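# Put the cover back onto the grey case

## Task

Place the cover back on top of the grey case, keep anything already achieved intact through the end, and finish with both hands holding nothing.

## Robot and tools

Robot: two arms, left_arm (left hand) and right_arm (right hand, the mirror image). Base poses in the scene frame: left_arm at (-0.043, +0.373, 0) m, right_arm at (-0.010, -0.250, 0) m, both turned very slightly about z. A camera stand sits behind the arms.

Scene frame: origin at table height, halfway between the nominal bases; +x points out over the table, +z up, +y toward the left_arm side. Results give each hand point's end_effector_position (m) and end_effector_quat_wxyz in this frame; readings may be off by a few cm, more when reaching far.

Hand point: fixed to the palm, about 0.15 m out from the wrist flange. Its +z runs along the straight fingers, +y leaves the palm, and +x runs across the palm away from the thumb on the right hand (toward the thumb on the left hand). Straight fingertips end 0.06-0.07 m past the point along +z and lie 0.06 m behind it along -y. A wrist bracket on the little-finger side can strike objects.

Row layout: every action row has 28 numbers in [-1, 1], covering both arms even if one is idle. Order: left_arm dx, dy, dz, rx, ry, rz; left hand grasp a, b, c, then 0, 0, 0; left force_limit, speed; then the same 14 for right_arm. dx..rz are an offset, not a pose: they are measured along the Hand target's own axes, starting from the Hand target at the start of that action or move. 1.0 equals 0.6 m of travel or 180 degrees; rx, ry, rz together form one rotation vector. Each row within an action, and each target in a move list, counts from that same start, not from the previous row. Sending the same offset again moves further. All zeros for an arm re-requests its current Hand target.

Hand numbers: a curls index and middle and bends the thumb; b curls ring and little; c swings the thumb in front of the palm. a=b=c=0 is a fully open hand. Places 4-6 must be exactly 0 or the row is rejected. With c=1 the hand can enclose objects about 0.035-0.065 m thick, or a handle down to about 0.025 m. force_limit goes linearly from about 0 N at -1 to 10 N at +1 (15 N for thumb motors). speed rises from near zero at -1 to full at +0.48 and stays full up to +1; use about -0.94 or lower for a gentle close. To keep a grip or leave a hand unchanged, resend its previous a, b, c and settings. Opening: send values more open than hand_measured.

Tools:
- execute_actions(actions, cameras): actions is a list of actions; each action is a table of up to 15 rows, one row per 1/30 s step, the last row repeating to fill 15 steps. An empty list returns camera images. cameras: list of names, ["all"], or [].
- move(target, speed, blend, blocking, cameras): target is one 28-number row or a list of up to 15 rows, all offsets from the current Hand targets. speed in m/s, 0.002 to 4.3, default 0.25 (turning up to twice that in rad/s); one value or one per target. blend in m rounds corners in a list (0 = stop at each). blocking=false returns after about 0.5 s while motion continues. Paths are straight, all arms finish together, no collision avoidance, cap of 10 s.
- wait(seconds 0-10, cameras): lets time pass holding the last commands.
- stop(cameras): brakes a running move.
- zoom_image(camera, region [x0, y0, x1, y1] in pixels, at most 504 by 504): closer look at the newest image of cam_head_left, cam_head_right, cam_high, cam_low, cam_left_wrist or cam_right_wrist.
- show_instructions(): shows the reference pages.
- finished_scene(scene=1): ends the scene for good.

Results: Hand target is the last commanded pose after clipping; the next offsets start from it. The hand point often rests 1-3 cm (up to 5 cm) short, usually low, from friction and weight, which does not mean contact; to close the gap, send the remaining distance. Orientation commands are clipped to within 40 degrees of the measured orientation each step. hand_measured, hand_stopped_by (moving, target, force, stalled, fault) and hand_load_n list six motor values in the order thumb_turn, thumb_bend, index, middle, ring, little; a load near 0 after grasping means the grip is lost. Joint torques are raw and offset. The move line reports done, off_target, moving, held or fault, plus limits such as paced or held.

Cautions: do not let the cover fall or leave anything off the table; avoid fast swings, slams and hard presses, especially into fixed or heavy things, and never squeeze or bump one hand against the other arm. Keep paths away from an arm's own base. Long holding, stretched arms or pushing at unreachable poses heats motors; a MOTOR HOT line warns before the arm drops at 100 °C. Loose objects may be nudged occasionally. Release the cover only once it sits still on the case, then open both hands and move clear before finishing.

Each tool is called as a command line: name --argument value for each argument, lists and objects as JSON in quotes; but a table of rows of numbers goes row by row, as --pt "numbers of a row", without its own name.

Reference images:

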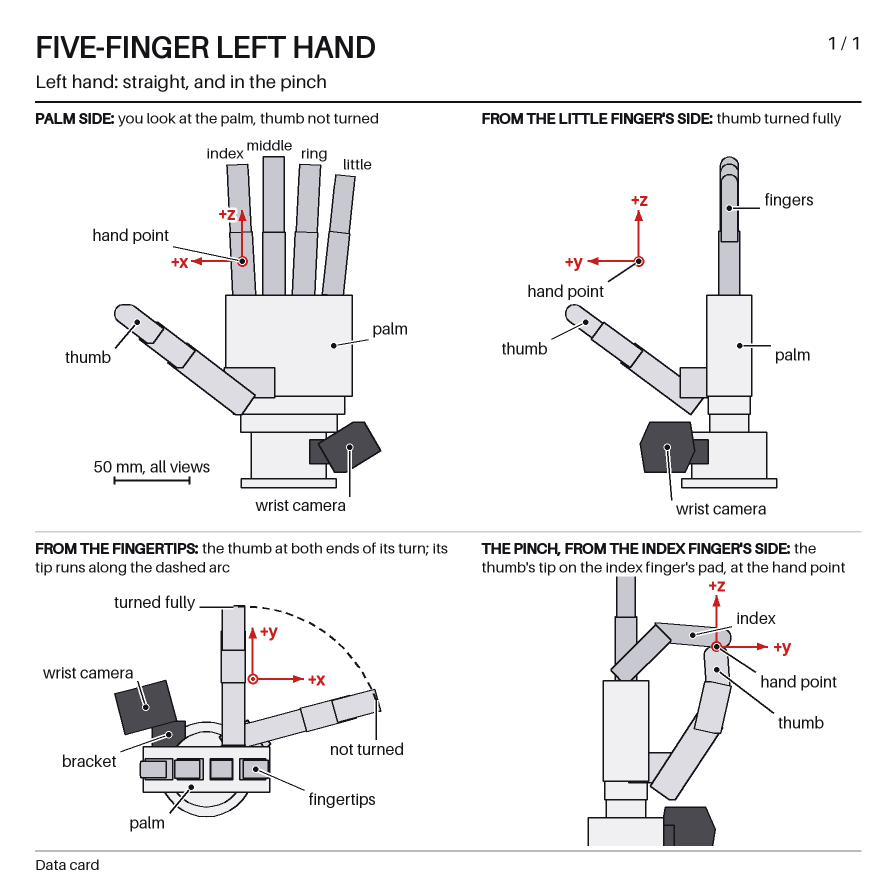

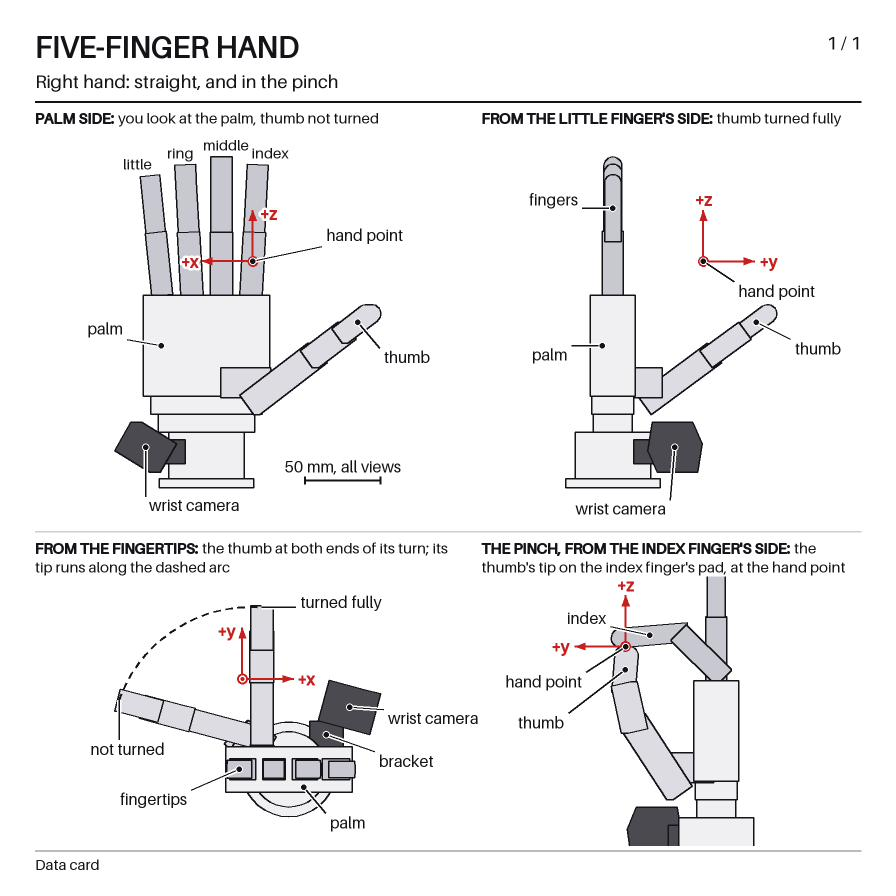

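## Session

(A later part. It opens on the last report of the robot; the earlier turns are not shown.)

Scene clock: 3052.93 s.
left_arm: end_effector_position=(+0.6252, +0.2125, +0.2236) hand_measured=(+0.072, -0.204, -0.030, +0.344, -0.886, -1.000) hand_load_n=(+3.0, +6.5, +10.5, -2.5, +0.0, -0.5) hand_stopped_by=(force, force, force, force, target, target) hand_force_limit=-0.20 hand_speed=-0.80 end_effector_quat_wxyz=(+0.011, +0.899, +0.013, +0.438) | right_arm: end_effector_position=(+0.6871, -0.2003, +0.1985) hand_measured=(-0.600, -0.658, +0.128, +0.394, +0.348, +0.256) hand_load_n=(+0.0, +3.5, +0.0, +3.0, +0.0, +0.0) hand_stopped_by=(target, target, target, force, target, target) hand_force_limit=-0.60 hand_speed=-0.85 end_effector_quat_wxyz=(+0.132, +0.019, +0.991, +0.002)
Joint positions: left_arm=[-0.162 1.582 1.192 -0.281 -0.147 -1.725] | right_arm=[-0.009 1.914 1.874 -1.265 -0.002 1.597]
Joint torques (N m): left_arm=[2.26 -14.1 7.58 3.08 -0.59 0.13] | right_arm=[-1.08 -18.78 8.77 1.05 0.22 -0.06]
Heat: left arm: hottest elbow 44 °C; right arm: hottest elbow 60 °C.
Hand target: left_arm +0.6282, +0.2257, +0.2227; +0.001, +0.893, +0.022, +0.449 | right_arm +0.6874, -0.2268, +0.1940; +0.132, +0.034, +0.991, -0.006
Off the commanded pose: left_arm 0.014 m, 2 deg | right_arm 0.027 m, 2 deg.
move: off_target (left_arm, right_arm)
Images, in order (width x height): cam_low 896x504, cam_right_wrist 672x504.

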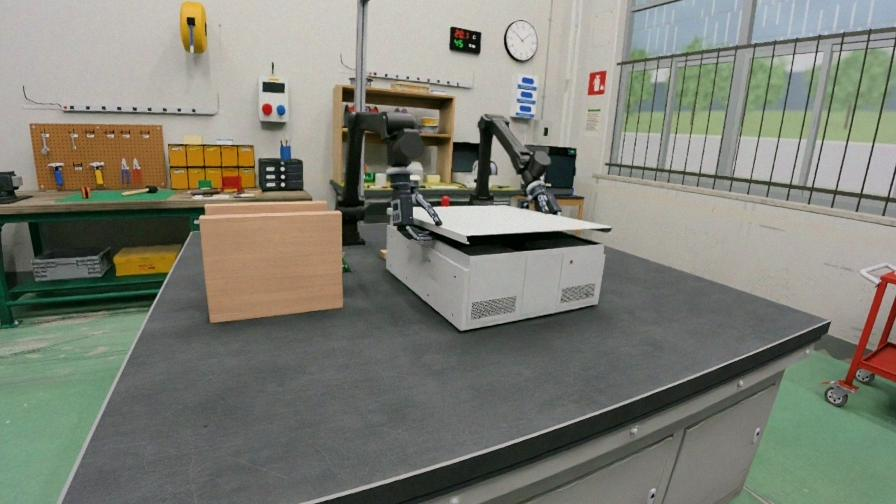

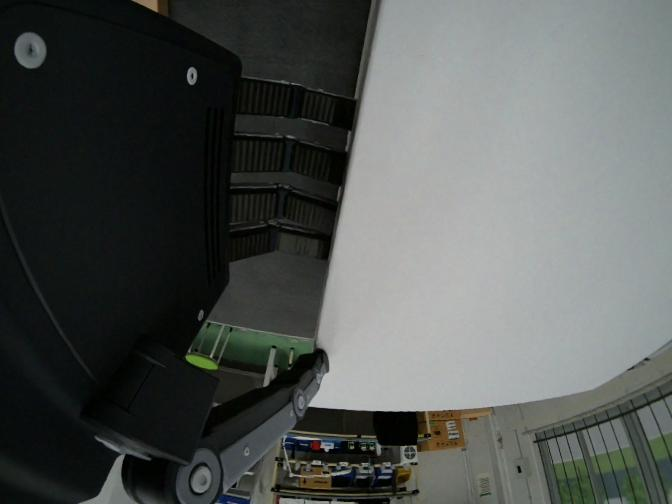

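move --target '[0,0,0,0,-0.008,0,0.76,0,1.0,0,0,0,-0.2,-0.8,0.0052,-0.01,0.0193,0,0,0,0.63,0.66,0.1,0,0,0,-0.6,-0.85]' --speed 0.04 --cameras '["cam_low","cam_right_wrist","cam_left_wrist"]'

zoom_image --camera "cam_low" --region '[370, 180, 470, 285]'

zoom_image --camera "cam_low" --region '[420, 200, 520, 305]'

Scene clock: 3061.33 s.
left_arm: end_effector_position=(+0.6248, +0.2126, +0.2230) hand_measured=(+0.072, -0.204, -0.030, +0.344, -0.886, -1.000) hand_load_n=(+3.5, +6.5, +9.5, -2.5, +0.0, +0.0) hand_stopped_by=(force, force, force, force, target, target) hand_force_limit=-0.20 hand_speed=-0.80 end_effector_quat_wxyz=(+0.011, +0.899, +0.013, +0.437) | right_arm: end_effector_position=(+0.6874, -0.2288, +0.1881) hand_measured=(-0.800, -0.690, +0.128, +0.394, +0.348, +0.256) hand_load_n=(+0.0, +0.0, +0.0, +0.0, +0.0, +0.0) hand_stopped_by=(target, force, target, force, target, target) hand_force_limit=-0.60 hand_speed=-0.85 end_effector_quat_wxyz=(+0.132, +0.037, +0.991, -0.004)
Joint positions: left_arm=[-0.162 1.582 1.192 -0.284 -0.147 -1.726] | right_arm=[-0.049 1.914 1.848 -1.24 0.004 1.592]
Joint torques (N m): left_arm=[2.43 -13.98 8.94 1.62 -0.4 0.09] | right_arm=[1.08 -19.08 8.76 1.33 0 -0.05]
Heat: left arm: hottest elbow 43 °C; right arm: hottest elbow 60 °C.
Hand target: left_arm +0.6283, +0.2257, +0.2227; +0.001, +0.899, +0.022, +0.438 | right_arm +0.6870, -0.2327, +0.1821; +0.132, +0.034, +0.991, -0.006
Off the commanded pose: left_arm 0.014 m, 2 deg | right_arm 0.007 m, 0 deg.
move: off_target (left_arm)
Images, in order (width x height): cam_low 896x504, cam_left_wrist 672x504, cam_right_wrist 672x504.

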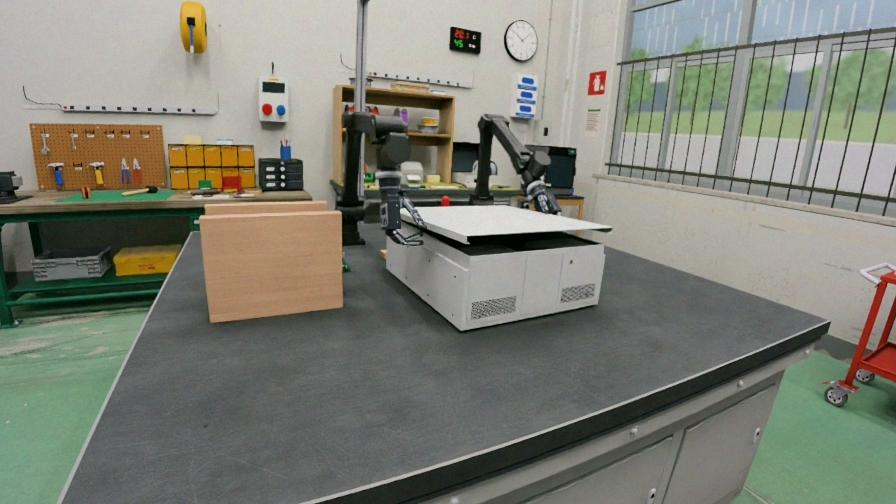

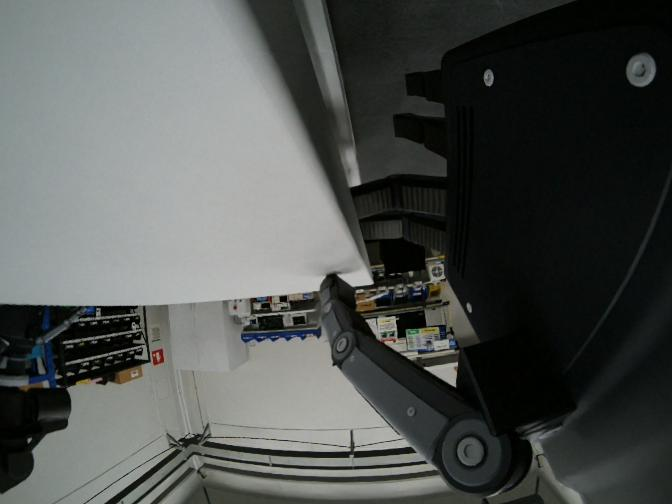

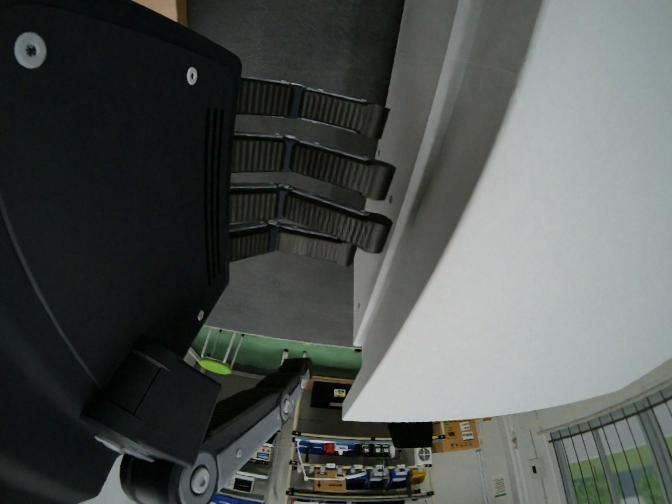

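Scaled by 4.800.

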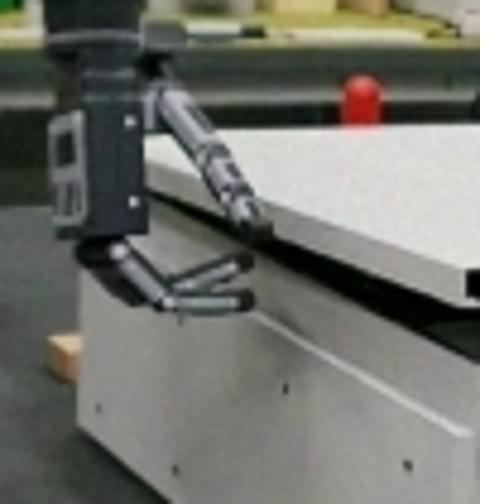

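Scaled by 4.800.

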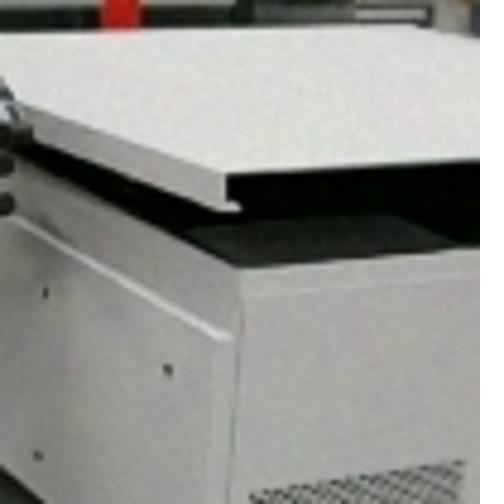

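zoom_image --camera "cam_right_wrist" --region '[330, 0, 580, 250]'

zoom_image --camera "cam_right_wrist" --region '[330, 200, 580, 440]'

zoom_image --camera "cam_low" --region '[540, 205, 640, 310]'

Scaled by 2.016 from the camera's 672x504 image, which has a finer 960x720 frame.

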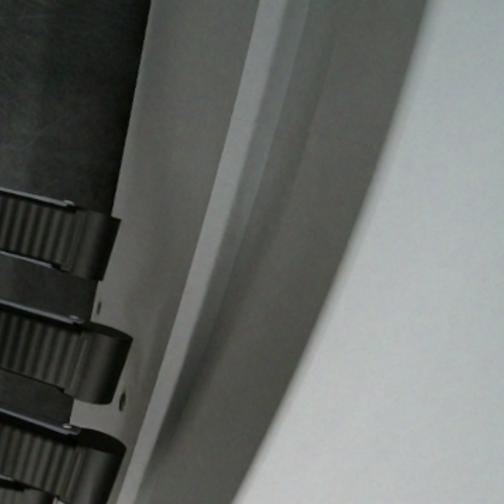

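Scaled by 2.016 from the camera's 672x504 image, which has a finer 960x720 frame.

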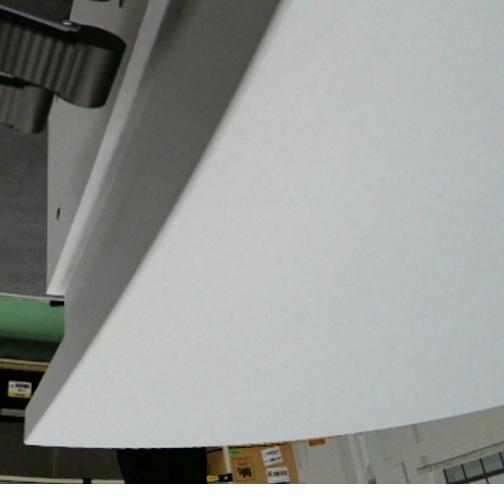

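Scaled by 4.800.

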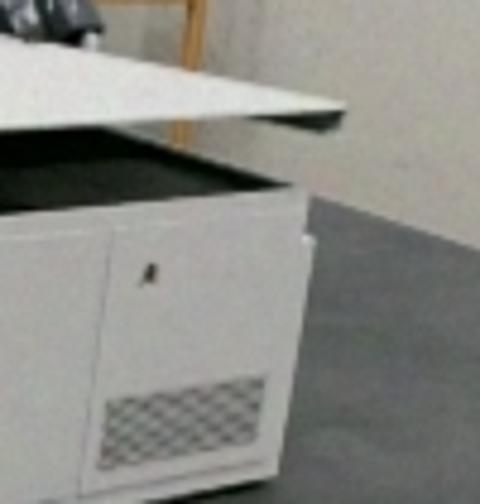

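move --target '[0,0,0,0,0,0,0.76,0,1.0,0,0,0,-0.2,-0.8,-0.0022,0.045,-0.008,0,0,0,0.63,0.66,0.1,0,0,0,-0.6,-0.85]' --speed 0.05 --cameras '["cam_low","cam_right_wrist"]'

zoom_image --camera "cam_low" --region '[370, 180, 470, 285]'

Scene clock: 3095.27 s.
left_arm: end_effector_position=(+0.6248, +0.2126, +0.2230) hand_measured=(+0.072, -0.204, -0.030, +0.344, -0.886, -1.000) hand_load_n=(+3.5, +7.0, +10.0, -2.5, +0.0, +0.0) hand_stopped_by=(force, force, force, force, target, target) hand_force_limit=-0.20 hand_speed=-0.80 end_effector_quat_wxyz=(+0.011, +0.899, +0.013, +0.437) | right_arm: end_effector_position=(+0.6875, -0.2100, +0.1878) hand_measured=(-0.800, -0.690, +0.128, +0.394, +0.348, +0.256) hand_load_n=(+0.0, +0.0, +0.0, +0.0, +0.0, +0.0) hand_stopped_by=(target, force, target, force, target, target) hand_force_limit=-0.60 hand_speed=-0.85 end_effector_quat_wxyz=(+0.132, +0.031, +0.991, -0.006)
Joint positions: left_arm=[-0.162 1.582 1.192 -0.284 -0.147 -1.726] | right_arm=[-0.019 1.914 1.848 -1.24 0.014 1.608]
Joint torques (N m): left_arm=[2.37 -13.98 8.98 1.62 -0.38 0.09] | right_arm=[3.08 -19.14 9.96 0.8 -0.01 0.21]
Heat: left arm: hottest elbow 44 °C; right arm: hottest elbow 56 °C.
Hand target: left_arm +0.6283, +0.2257, +0.2227; +0.001, +0.899, +0.022, +0.438 | right_arm +0.6889, -0.2057, +0.1870; +0.131, +0.034, +0.991, -0.006
Off the commanded pose: left_arm 0.014 m, 2 deg | right_arm 0.005 m, 0 deg.
move: off_target (left_arm)
Images, in order (width x height): cam_low 896x504, cam_right_wrist 672x504.

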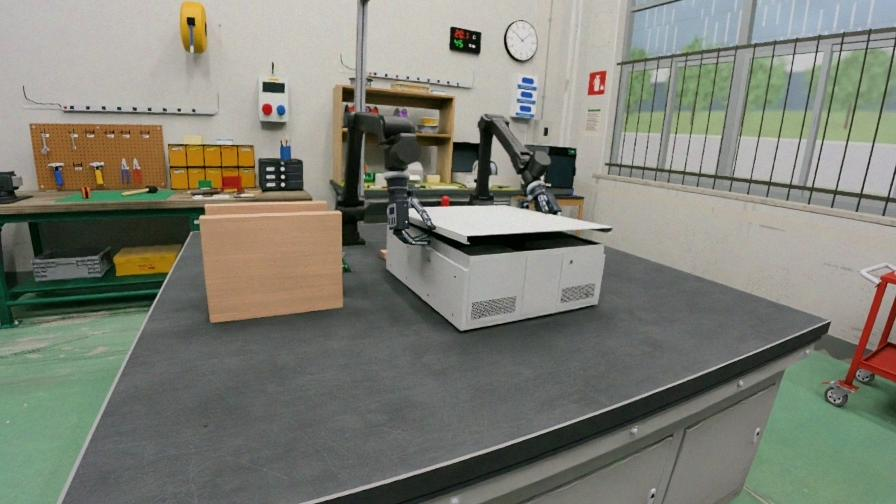

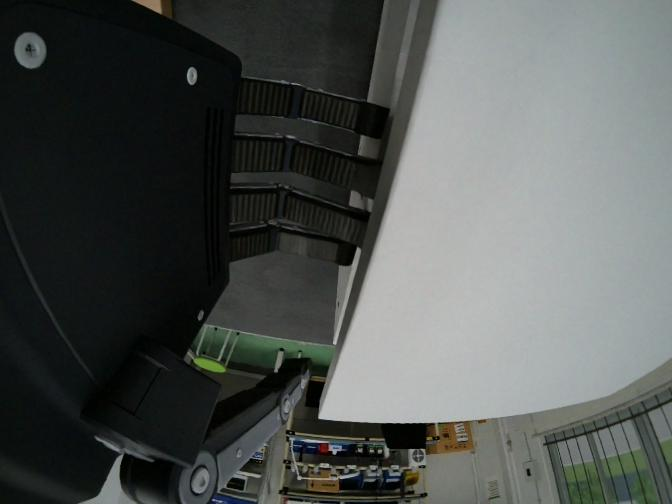

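Scaled by 4.800.

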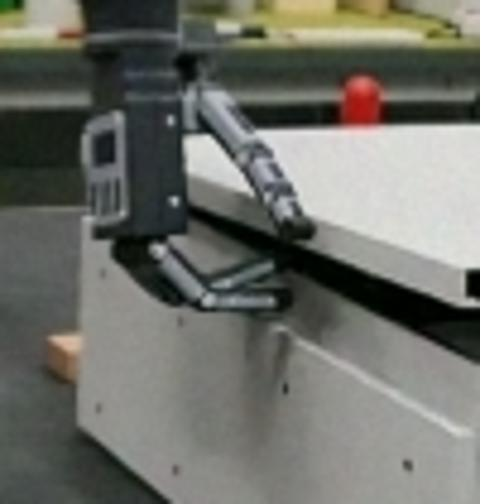

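move --target '[0,0,0,0,0,0,0.76,0,1.0,0,0,0,-0.2,-0.8,-0.0022,0.02,-0.008,0,0,0,0.63,0.66,0.1,0,0,0,-0.6,-0.85]' --speed 0.05 --cameras '["cam_low","cam_right_wrist"]'

zoom_image --camera "cam_low" --region '[370, 180, 470, 285]'

Scene clock: 3100.27 s.
left_arm: end_effector_position=(+0.6248, +0.2126, +0.2230) hand_measured=(+0.072, -0.204, -0.030, +0.344, -0.886, -1.000) hand_load_n=(+3.5, +6.5, +10.0, -2.5, +0.0, +0.0) hand_stopped_by=(force, force, force, force, target, target) hand_force_limit=-0.20 hand_speed=-0.80 end_effector_quat_wxyz=(+0.011, +0.899, +0.013, +0.437) | right_arm: end_effector_position=(+0.6873, -0.2018, +0.1875) hand_measured=(-0.800, -0.690, +0.128, +0.394, +0.348, +0.256) hand_load_n=(+0.0, +0.0, +0.0, +0.0, +0.0, +0.0) hand_stopped_by=(target, force, target, force, target, target) hand_force_limit=-0.60 hand_speed=-0.85 end_effector_quat_wxyz=(+0.131, +0.033, +0.991, -0.007)
Joint positions: left_arm=[-0.162 1.582 1.192 -0.284 -0.147 -1.726] | right_arm=[-0.004 1.914 1.848 -1.243 0.021 1.627]
Joint torques (N m): left_arm=[2.43 -13.74 8.99 1.68 -0.4 0.09] | right_arm=[3.08 -18.26 11.18 0.44 -0.12 0.2]
Heat: left arm: hottest elbow 44 °C; right arm: hottest elbow 56 °C.
Hand target: left_arm +0.6283, +0.2257, +0.2227; +0.001, +0.899, +0.022, +0.438 | right_arm +0.6897, -0.1937, +0.1919; +0.131, +0.034, +0.991, -0.006
Off the commanded pose: left_arm 0.014 m, 2 deg | right_arm 0.010 m, 0 deg.
move: off_target (left_arm)
Images, in order (width x height): cam_low 896x504, cam_right_wrist 672x504.

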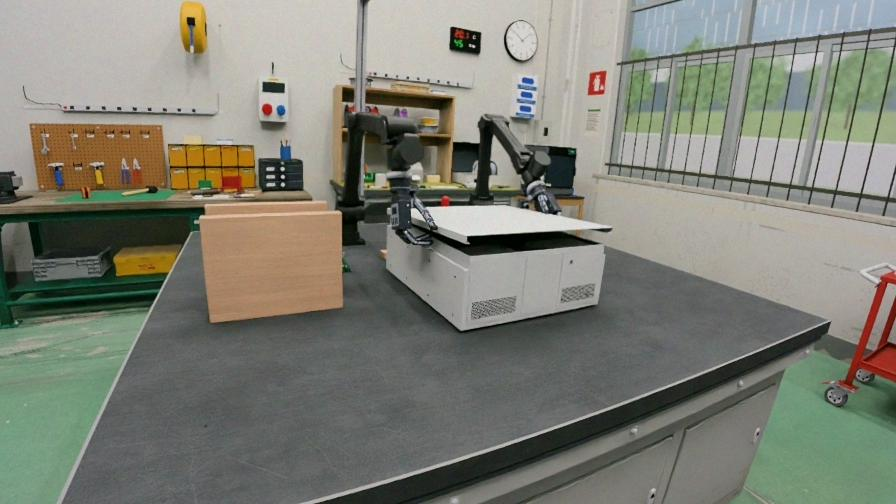

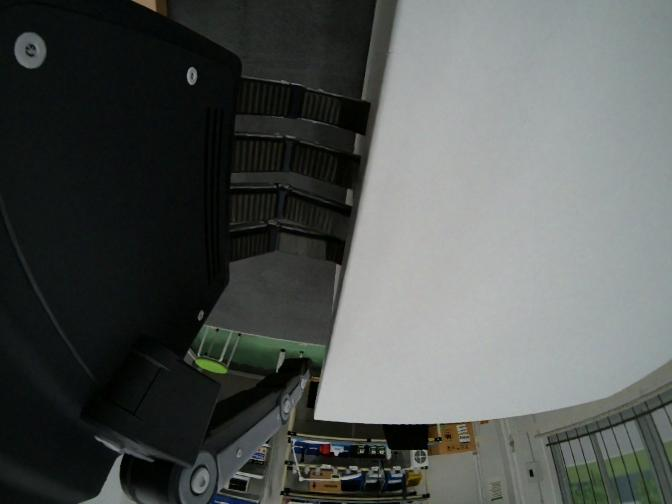

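Scaled by 4.800.

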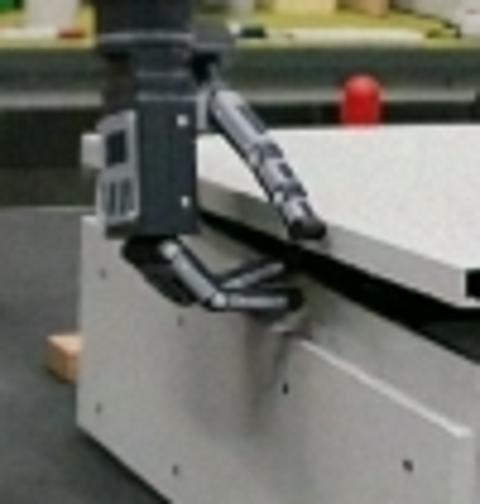

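move --target '[0,0,0,0,0,0,0.76,0,1.0,0,0,0,-0.2,-0.8,-0.0052,0,-0.0193,0,0,0,0.63,0.66,0.1,0,0,0,-0.6,-0.85]' --speed 0.05 --cameras '["cam_low","cam_right_wrist"]'

zoom_image --camera "cam_low" --region '[370, 180, 470, 285]'

Scene clock: 3108.13 s.
left_arm: end_effector_position=(+0.6248, +0.2126, +0.2230) hand_measured=(+0.072, -0.204, -0.030, +0.344, -0.886, -1.000) hand_load_n=(+3.5, +6.5, +9.5, -2.5, +0.0, +0.0) hand_stopped_by=(force, force, force, force, target, target) hand_force_limit=-0.20 hand_speed=-0.80 end_effector_quat_wxyz=(+0.011, +0.899, +0.013, +0.437) | right_arm: end_effector_position=(+0.6815, -0.2022, +0.1851) hand_measured=(-0.800, -0.690, +0.128, +0.394, +0.348, +0.256) hand_load_n=(+0.0, +0.0, +0.0, -1.5, +0.0, +0.0) hand_stopped_by=(target, force, target, force, target, target) hand_force_limit=-0.60 hand_speed=-0.85 end_effector_quat_wxyz=(+0.119, +0.036, +0.992, -0.008)
Joint positions: left_arm=[-0.162 1.582 1.192 -0.284 -0.147 -1.726] | right_arm=[-0.004 1.914 1.848 -1.267 0.022 1.634]
Joint torques (N m): left_arm=[2.61 -13.86 8.96 1.66 -0.4 0.09] | right_arm=[2.32 -19.72 13.67 -0.06 -0.11 0.13]
Heat: left arm: hottest elbow 44 °C; right arm: hottest elbow 56 °C.
Hand target: left_arm +0.6283, +0.2257, +0.2227; +0.001, +0.899, +0.022, +0.438 | right_arm +0.6897, -0.1937, +0.2039; +0.132, +0.034, +0.991, -0.006
Off the commanded pose: left_arm 0.014 m, 2 deg | right_arm 0.022 m, 2 deg.
move: off_target (left_arm, right_arm)
Images, in order (width x height): cam_low 896x504, cam_right_wrist 672x504.

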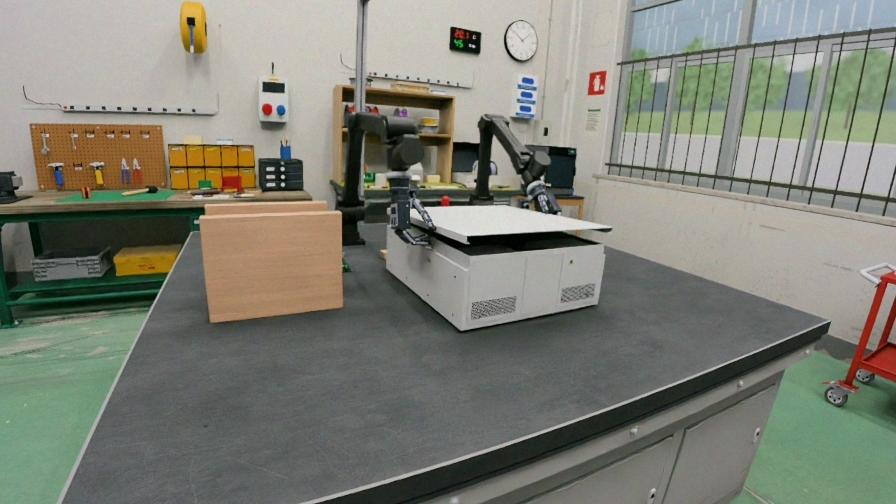

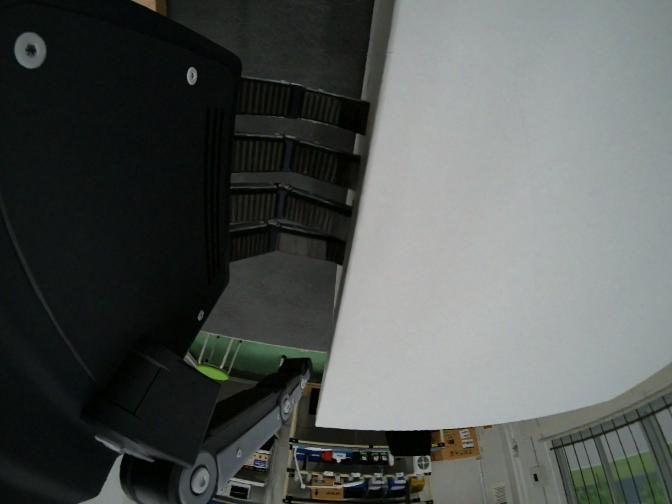

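Scaled by 4.800.

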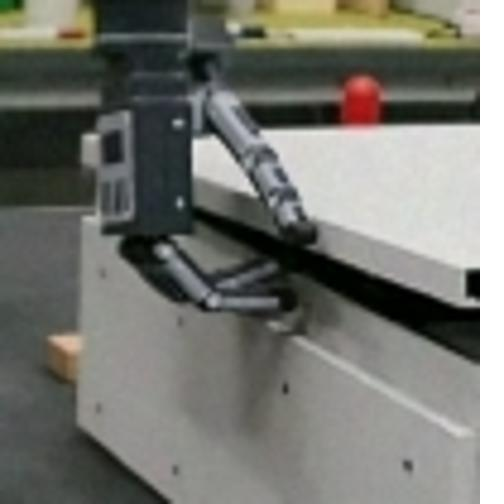

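move --target '[-0.0263,-0.0007,0.0206,0,0,0,0.76,0,1.0,0,0,0,-0.2,-0.8,0,0,0,0,0,0,0.63,0.66,0.1,0,0,0,-0.6,-0.85]' --speed 0.04 --cameras '["all"]'

zoom_image --camera "cam_low" --region '[370, 180, 470, 285]'

zoom_image --camera "cam_low" --region '[420, 200, 520, 305]'

zoom_image --camera "cam_low" --region '[540, 205, 640, 310]'

Scene clock: 3116.43 s.
left_arm: end_effector_position=(+0.6243, +0.2125, +0.2218) hand_measured=(+0.072, -0.204, -0.030, +0.344, -0.886, -1.000) hand_load_n=(+3.0, +6.5, +10.5, -2.0, +0.0, +0.0) hand_stopped_by=(force, force, force, force, target, target) hand_force_limit=-0.20 hand_speed=-0.80 end_effector_quat_wxyz=(+0.012, +0.899, +0.014, +0.438) | right_arm: end_effector_position=(+0.6815, -0.2022, +0.1851) hand_measured=(-0.800, -0.690, +0.128, +0.394, +0.348, +0.256) hand_load_n=(+0.0, +0.0, +0.0, -1.5, +0.0, +0.0) hand_stopped_by=(target, force, target, force, target, target) hand_force_limit=-0.60 hand_speed=-0.85 end_effector_quat_wxyz=(+0.119, +0.037, +0.992, -0.008)
Joint positions: left_arm=[-0.162 1.582 1.188 -0.278 -0.146 -1.729] | right_arm=[-0.004 1.914 1.848 -1.267 0.022 1.635]
Joint torques (N m): left_arm=[2.37 -11.93 7.01 3.32 -0.44 0.12] | right_arm=[1.79 -18.84 13.68 0.02 -0.11 0.18]
Heat: left arm: hottest elbow 44 °C; right arm: hottest elbow 56 °C.
Hand target: left_arm +0.6282, +0.2258, +0.2025; +0.001, +0.899, +0.022, +0.438 | right_arm +0.6898, -0.1937, +0.2039; +0.132, +0.034, +0.991, -0.006
Off the commanded pose: left_arm 0.024 m, 2 deg | right_arm 0.022 m, 2 deg.
move: off_target (left_arm, right_arm)

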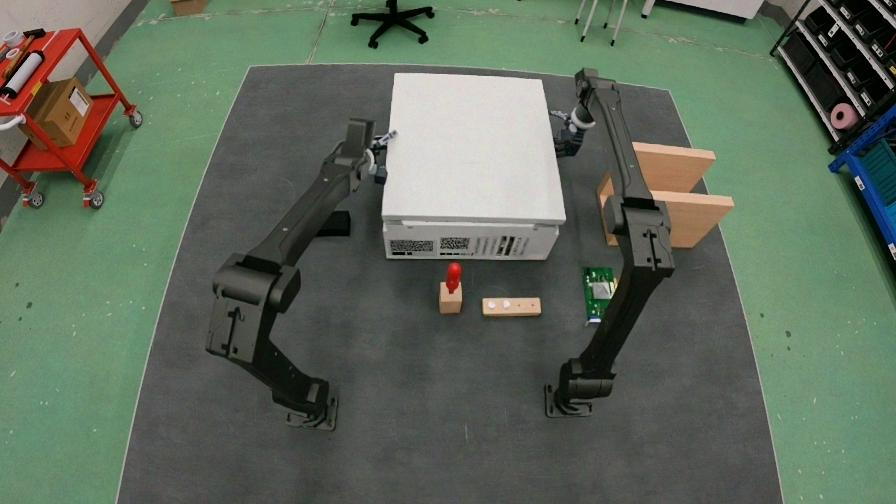

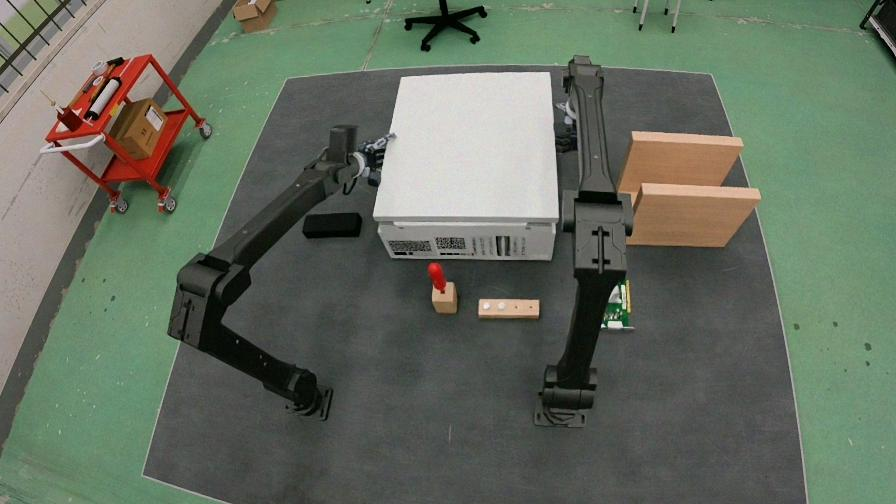

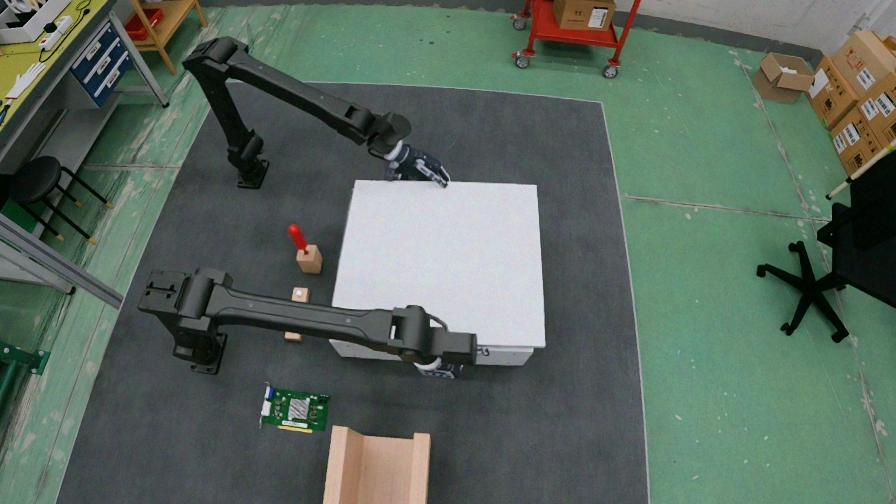

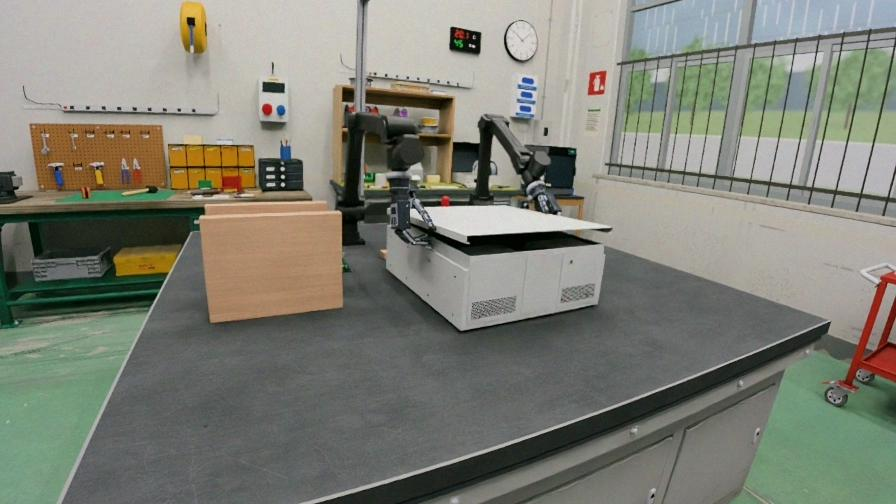

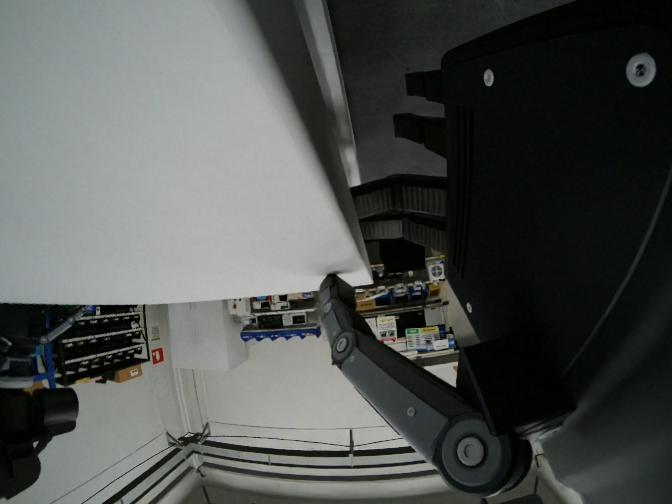

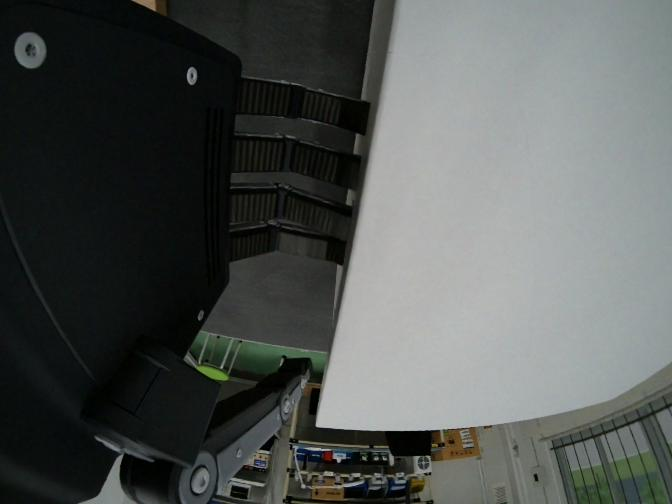

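Scaled by 4.800.

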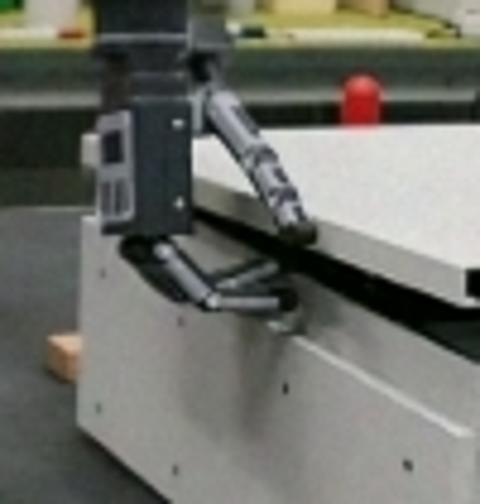

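Scaled by 4.800.

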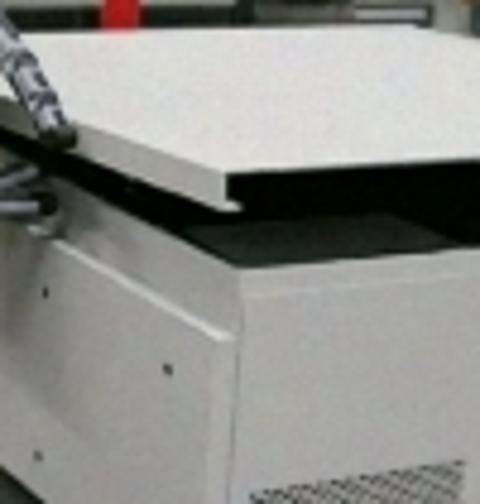

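Scaled by 4.800.

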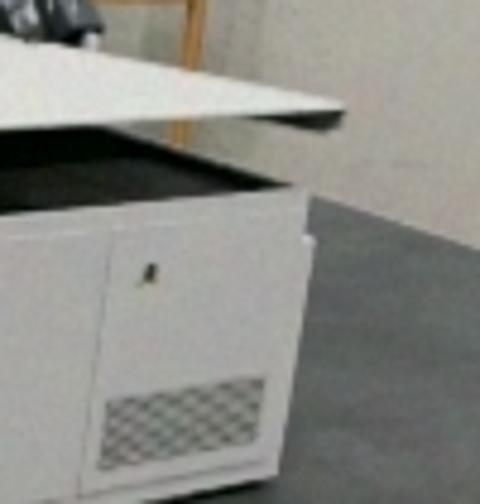

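move --target '[0,0,0,0,0,0,0.76,0,1.0,0,0,0,-0.2,-0.8,-0.0065,0,-0.0242,0,0,0,0.63,0.66,0.1,0,0,0,-0.6,-0.85]' --speed 0.05 --cameras '["cam_low","cam_right_wrist"]'

zoom_image --camera "cam_low" --region '[370, 180, 470, 285]'

Scene clock: 3134.13 s.
left_arm: end_effector_position=(+0.6243, +0.2124, +0.2218) hand_measured=(+0.072, -0.204, -0.030, +0.344, -0.886, -1.000) hand_load_n=(+2.5, +6.5, +10.5, -2.0, +0.0, +0.0) hand_stopped_by=(force, force, force, force, target, target) hand_force_limit=-0.20 hand_speed=-0.80 end_effector_quat_wxyz=(+0.012, +0.899, +0.014, +0.438) | right_arm: end_effector_position=(+0.6748, -0.2024, +0.1872) hand_measured=(-0.800, -0.690, +0.128, +0.394, +0.348, +0.256) hand_load_n=(+0.0, -0.5, +0.0, +0.0, +0.5, +0.0) hand_stopped_by=(target, force, target, force, target, target) hand_force_limit=-0.60 hand_speed=-0.85 end_effector_quat_wxyz=(+0.105, +0.037, +0.994, -0.009)
Joint positions: left_arm=[-0.162 1.582 1.188 -0.278 -0.145 -1.729] | right_arm=[-0.004 1.914 1.861 -1.308 0.024 1.635]
Joint torques (N m): left_arm=[2.26 -11.93 6.97 3.29 -0.45 0.11] | right_arm=[1.85 -19.49 15.42 0.25 -0.23 0.16]
Heat: left arm: hottest elbow 44 °C; right arm: hottest elbow 57 °C.
Hand target: left_arm +0.6281, +0.2257, +0.2025; +0.001, +0.899, +0.022, +0.438 | right_arm +0.6897, -0.1936, +0.2190; +0.132, +0.034, +0.991, -0.006
Off the commanded pose: left_arm 0.024 m, 2 deg | right_arm 0.036 m, 3 deg.
move: off_target (left_arm, right_arm)
Images, in order (width x height): cam_low 896x504, cam_right_wrist 672x504.

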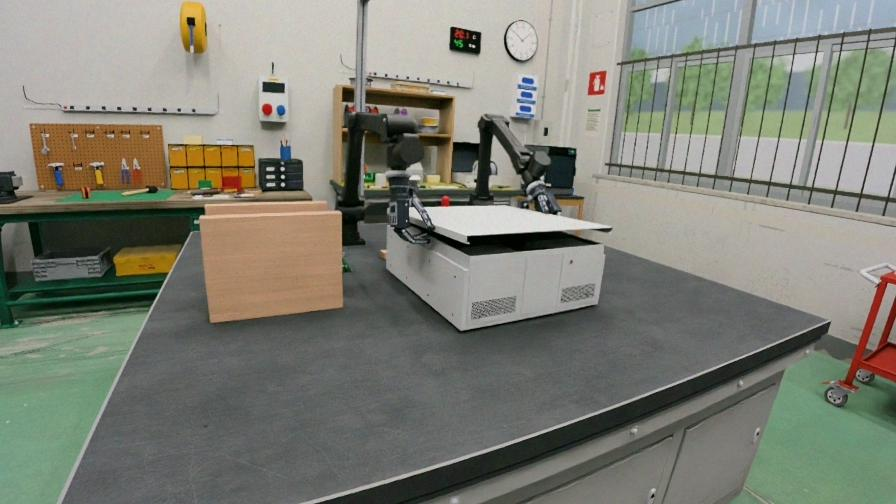

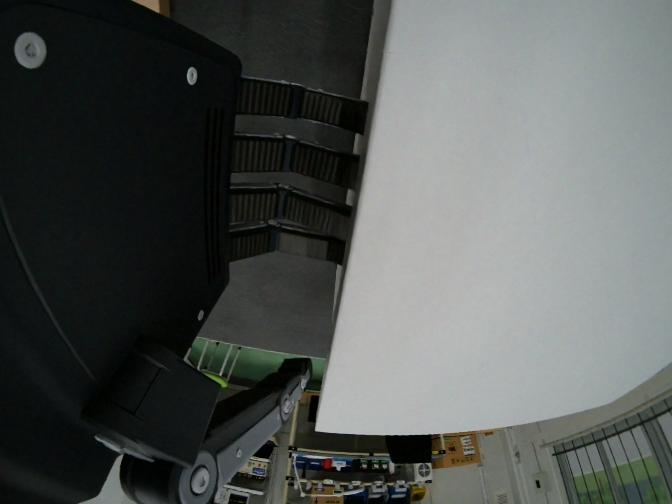

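Scaled by 4.800.

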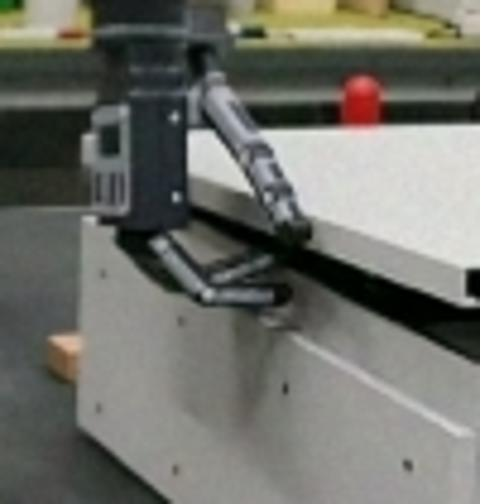

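move --target '[0,0,0,0,0,0,0.76,0,1.0,0,0,0,-0.2,-0.8,-0.0087,0,-0.0322,0,0,0,0.63,0.66,0.1,0,0,0,-0.6,-0.85]' --speed 0.05 --cameras '["cam_low","cam_right_wrist"]'

zoom_image --camera "cam_low" --region '[370, 180, 470, 285]'

zoom_image --camera "cam_low" --region '[420, 200, 520, 305]'

Scene clock: 3140.93 s.
left_arm: end_effector_position=(+0.6245, +0.2124, +0.2221) hand_measured=(+0.072, -0.204, -0.030, +0.344, -0.886, -1.000) hand_load_n=(+3.0, +7.0, +9.5, -0.5, +0.0, +0.0) hand_stopped_by=(force, force, force, force, target, target) hand_force_limit=-0.20 hand_speed=-0.80 end_effector_quat_wxyz=(+0.012, +0.899, +0.014, +0.438) | right_arm: end_effector_position=(+0.6699, -0.2013, +0.1972) hand_measured=(-0.800, -0.690, +0.128, +0.394, +0.348, +0.256) hand_load_n=(+0.0, +0.0, +0.0, +3.5, +0.0, +0.0) hand_stopped_by=(target, force, target, force, target, target) hand_force_limit=-0.60 hand_speed=-0.85 end_effector_quat_wxyz=(+0.094, +0.036, +0.995, -0.009)
Joint positions: left_arm=[-0.162 1.582 1.188 -0.277 -0.145 -1.729] | right_arm=[-0.002 1.915 1.893 -1.361 0.023 1.635]
Joint torques (N m): left_arm=[2.55 -12.1 6.98 3.29 -0.46 0.13] | right_arm=[2.08 -19.37 16.91 -0.02 -0.18 0.08]
Heat: left arm: hottest elbow 44 °C; right arm: hottest elbow 59 °C.
Hand target: left_arm +0.6282, +0.2257, +0.2025; +0.001, +0.899, +0.022, +0.438 | right_arm +0.6898, -0.1936, +0.2390; +0.132, +0.034, +0.991, -0.006
Off the commanded pose: left_arm 0.024 m, 2 deg | right_arm 0.047 m, 4 deg.
move: off_target (left_arm, right_arm)
Images, in order (width x height): cam_low 896x504, cam_right_wrist 672x504.

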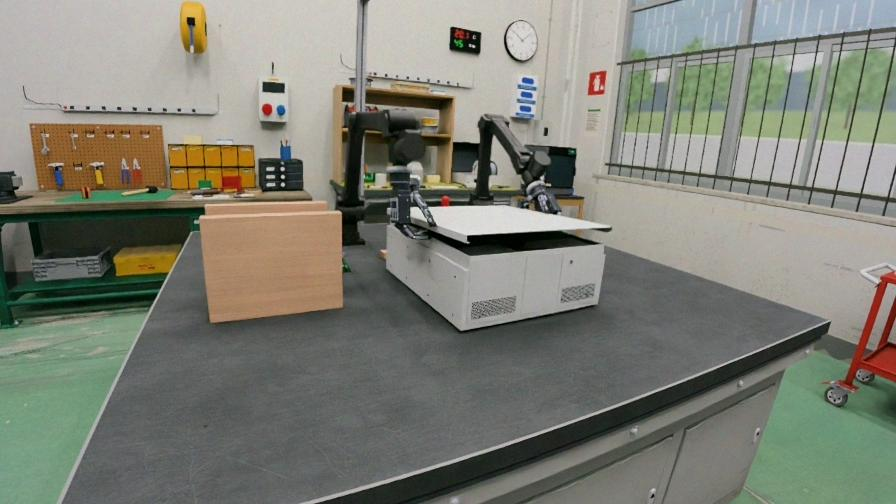

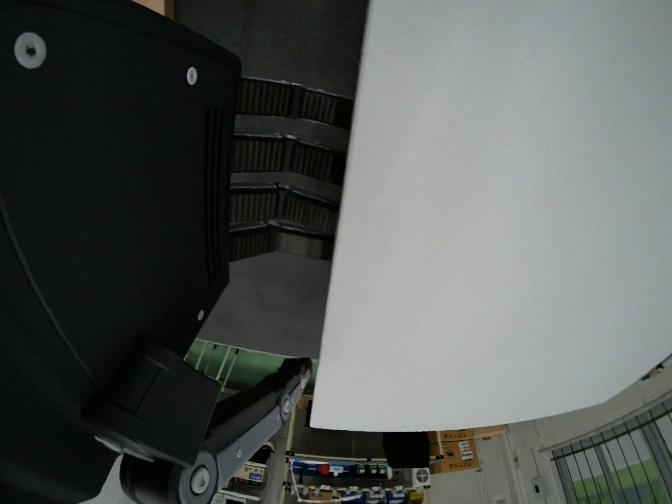

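Scaled by 4.800.

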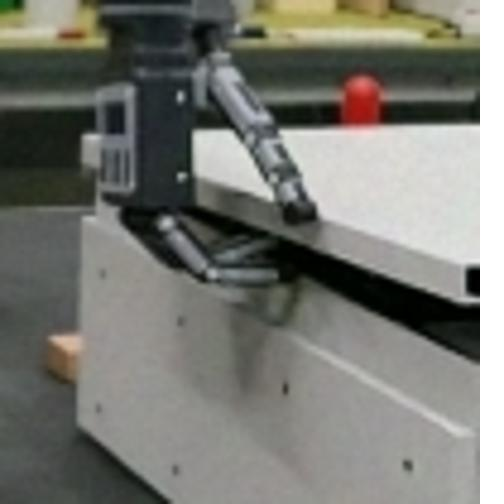

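Scaled by 4.800.

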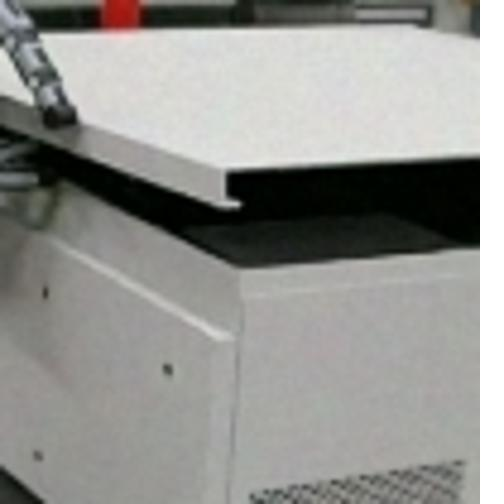

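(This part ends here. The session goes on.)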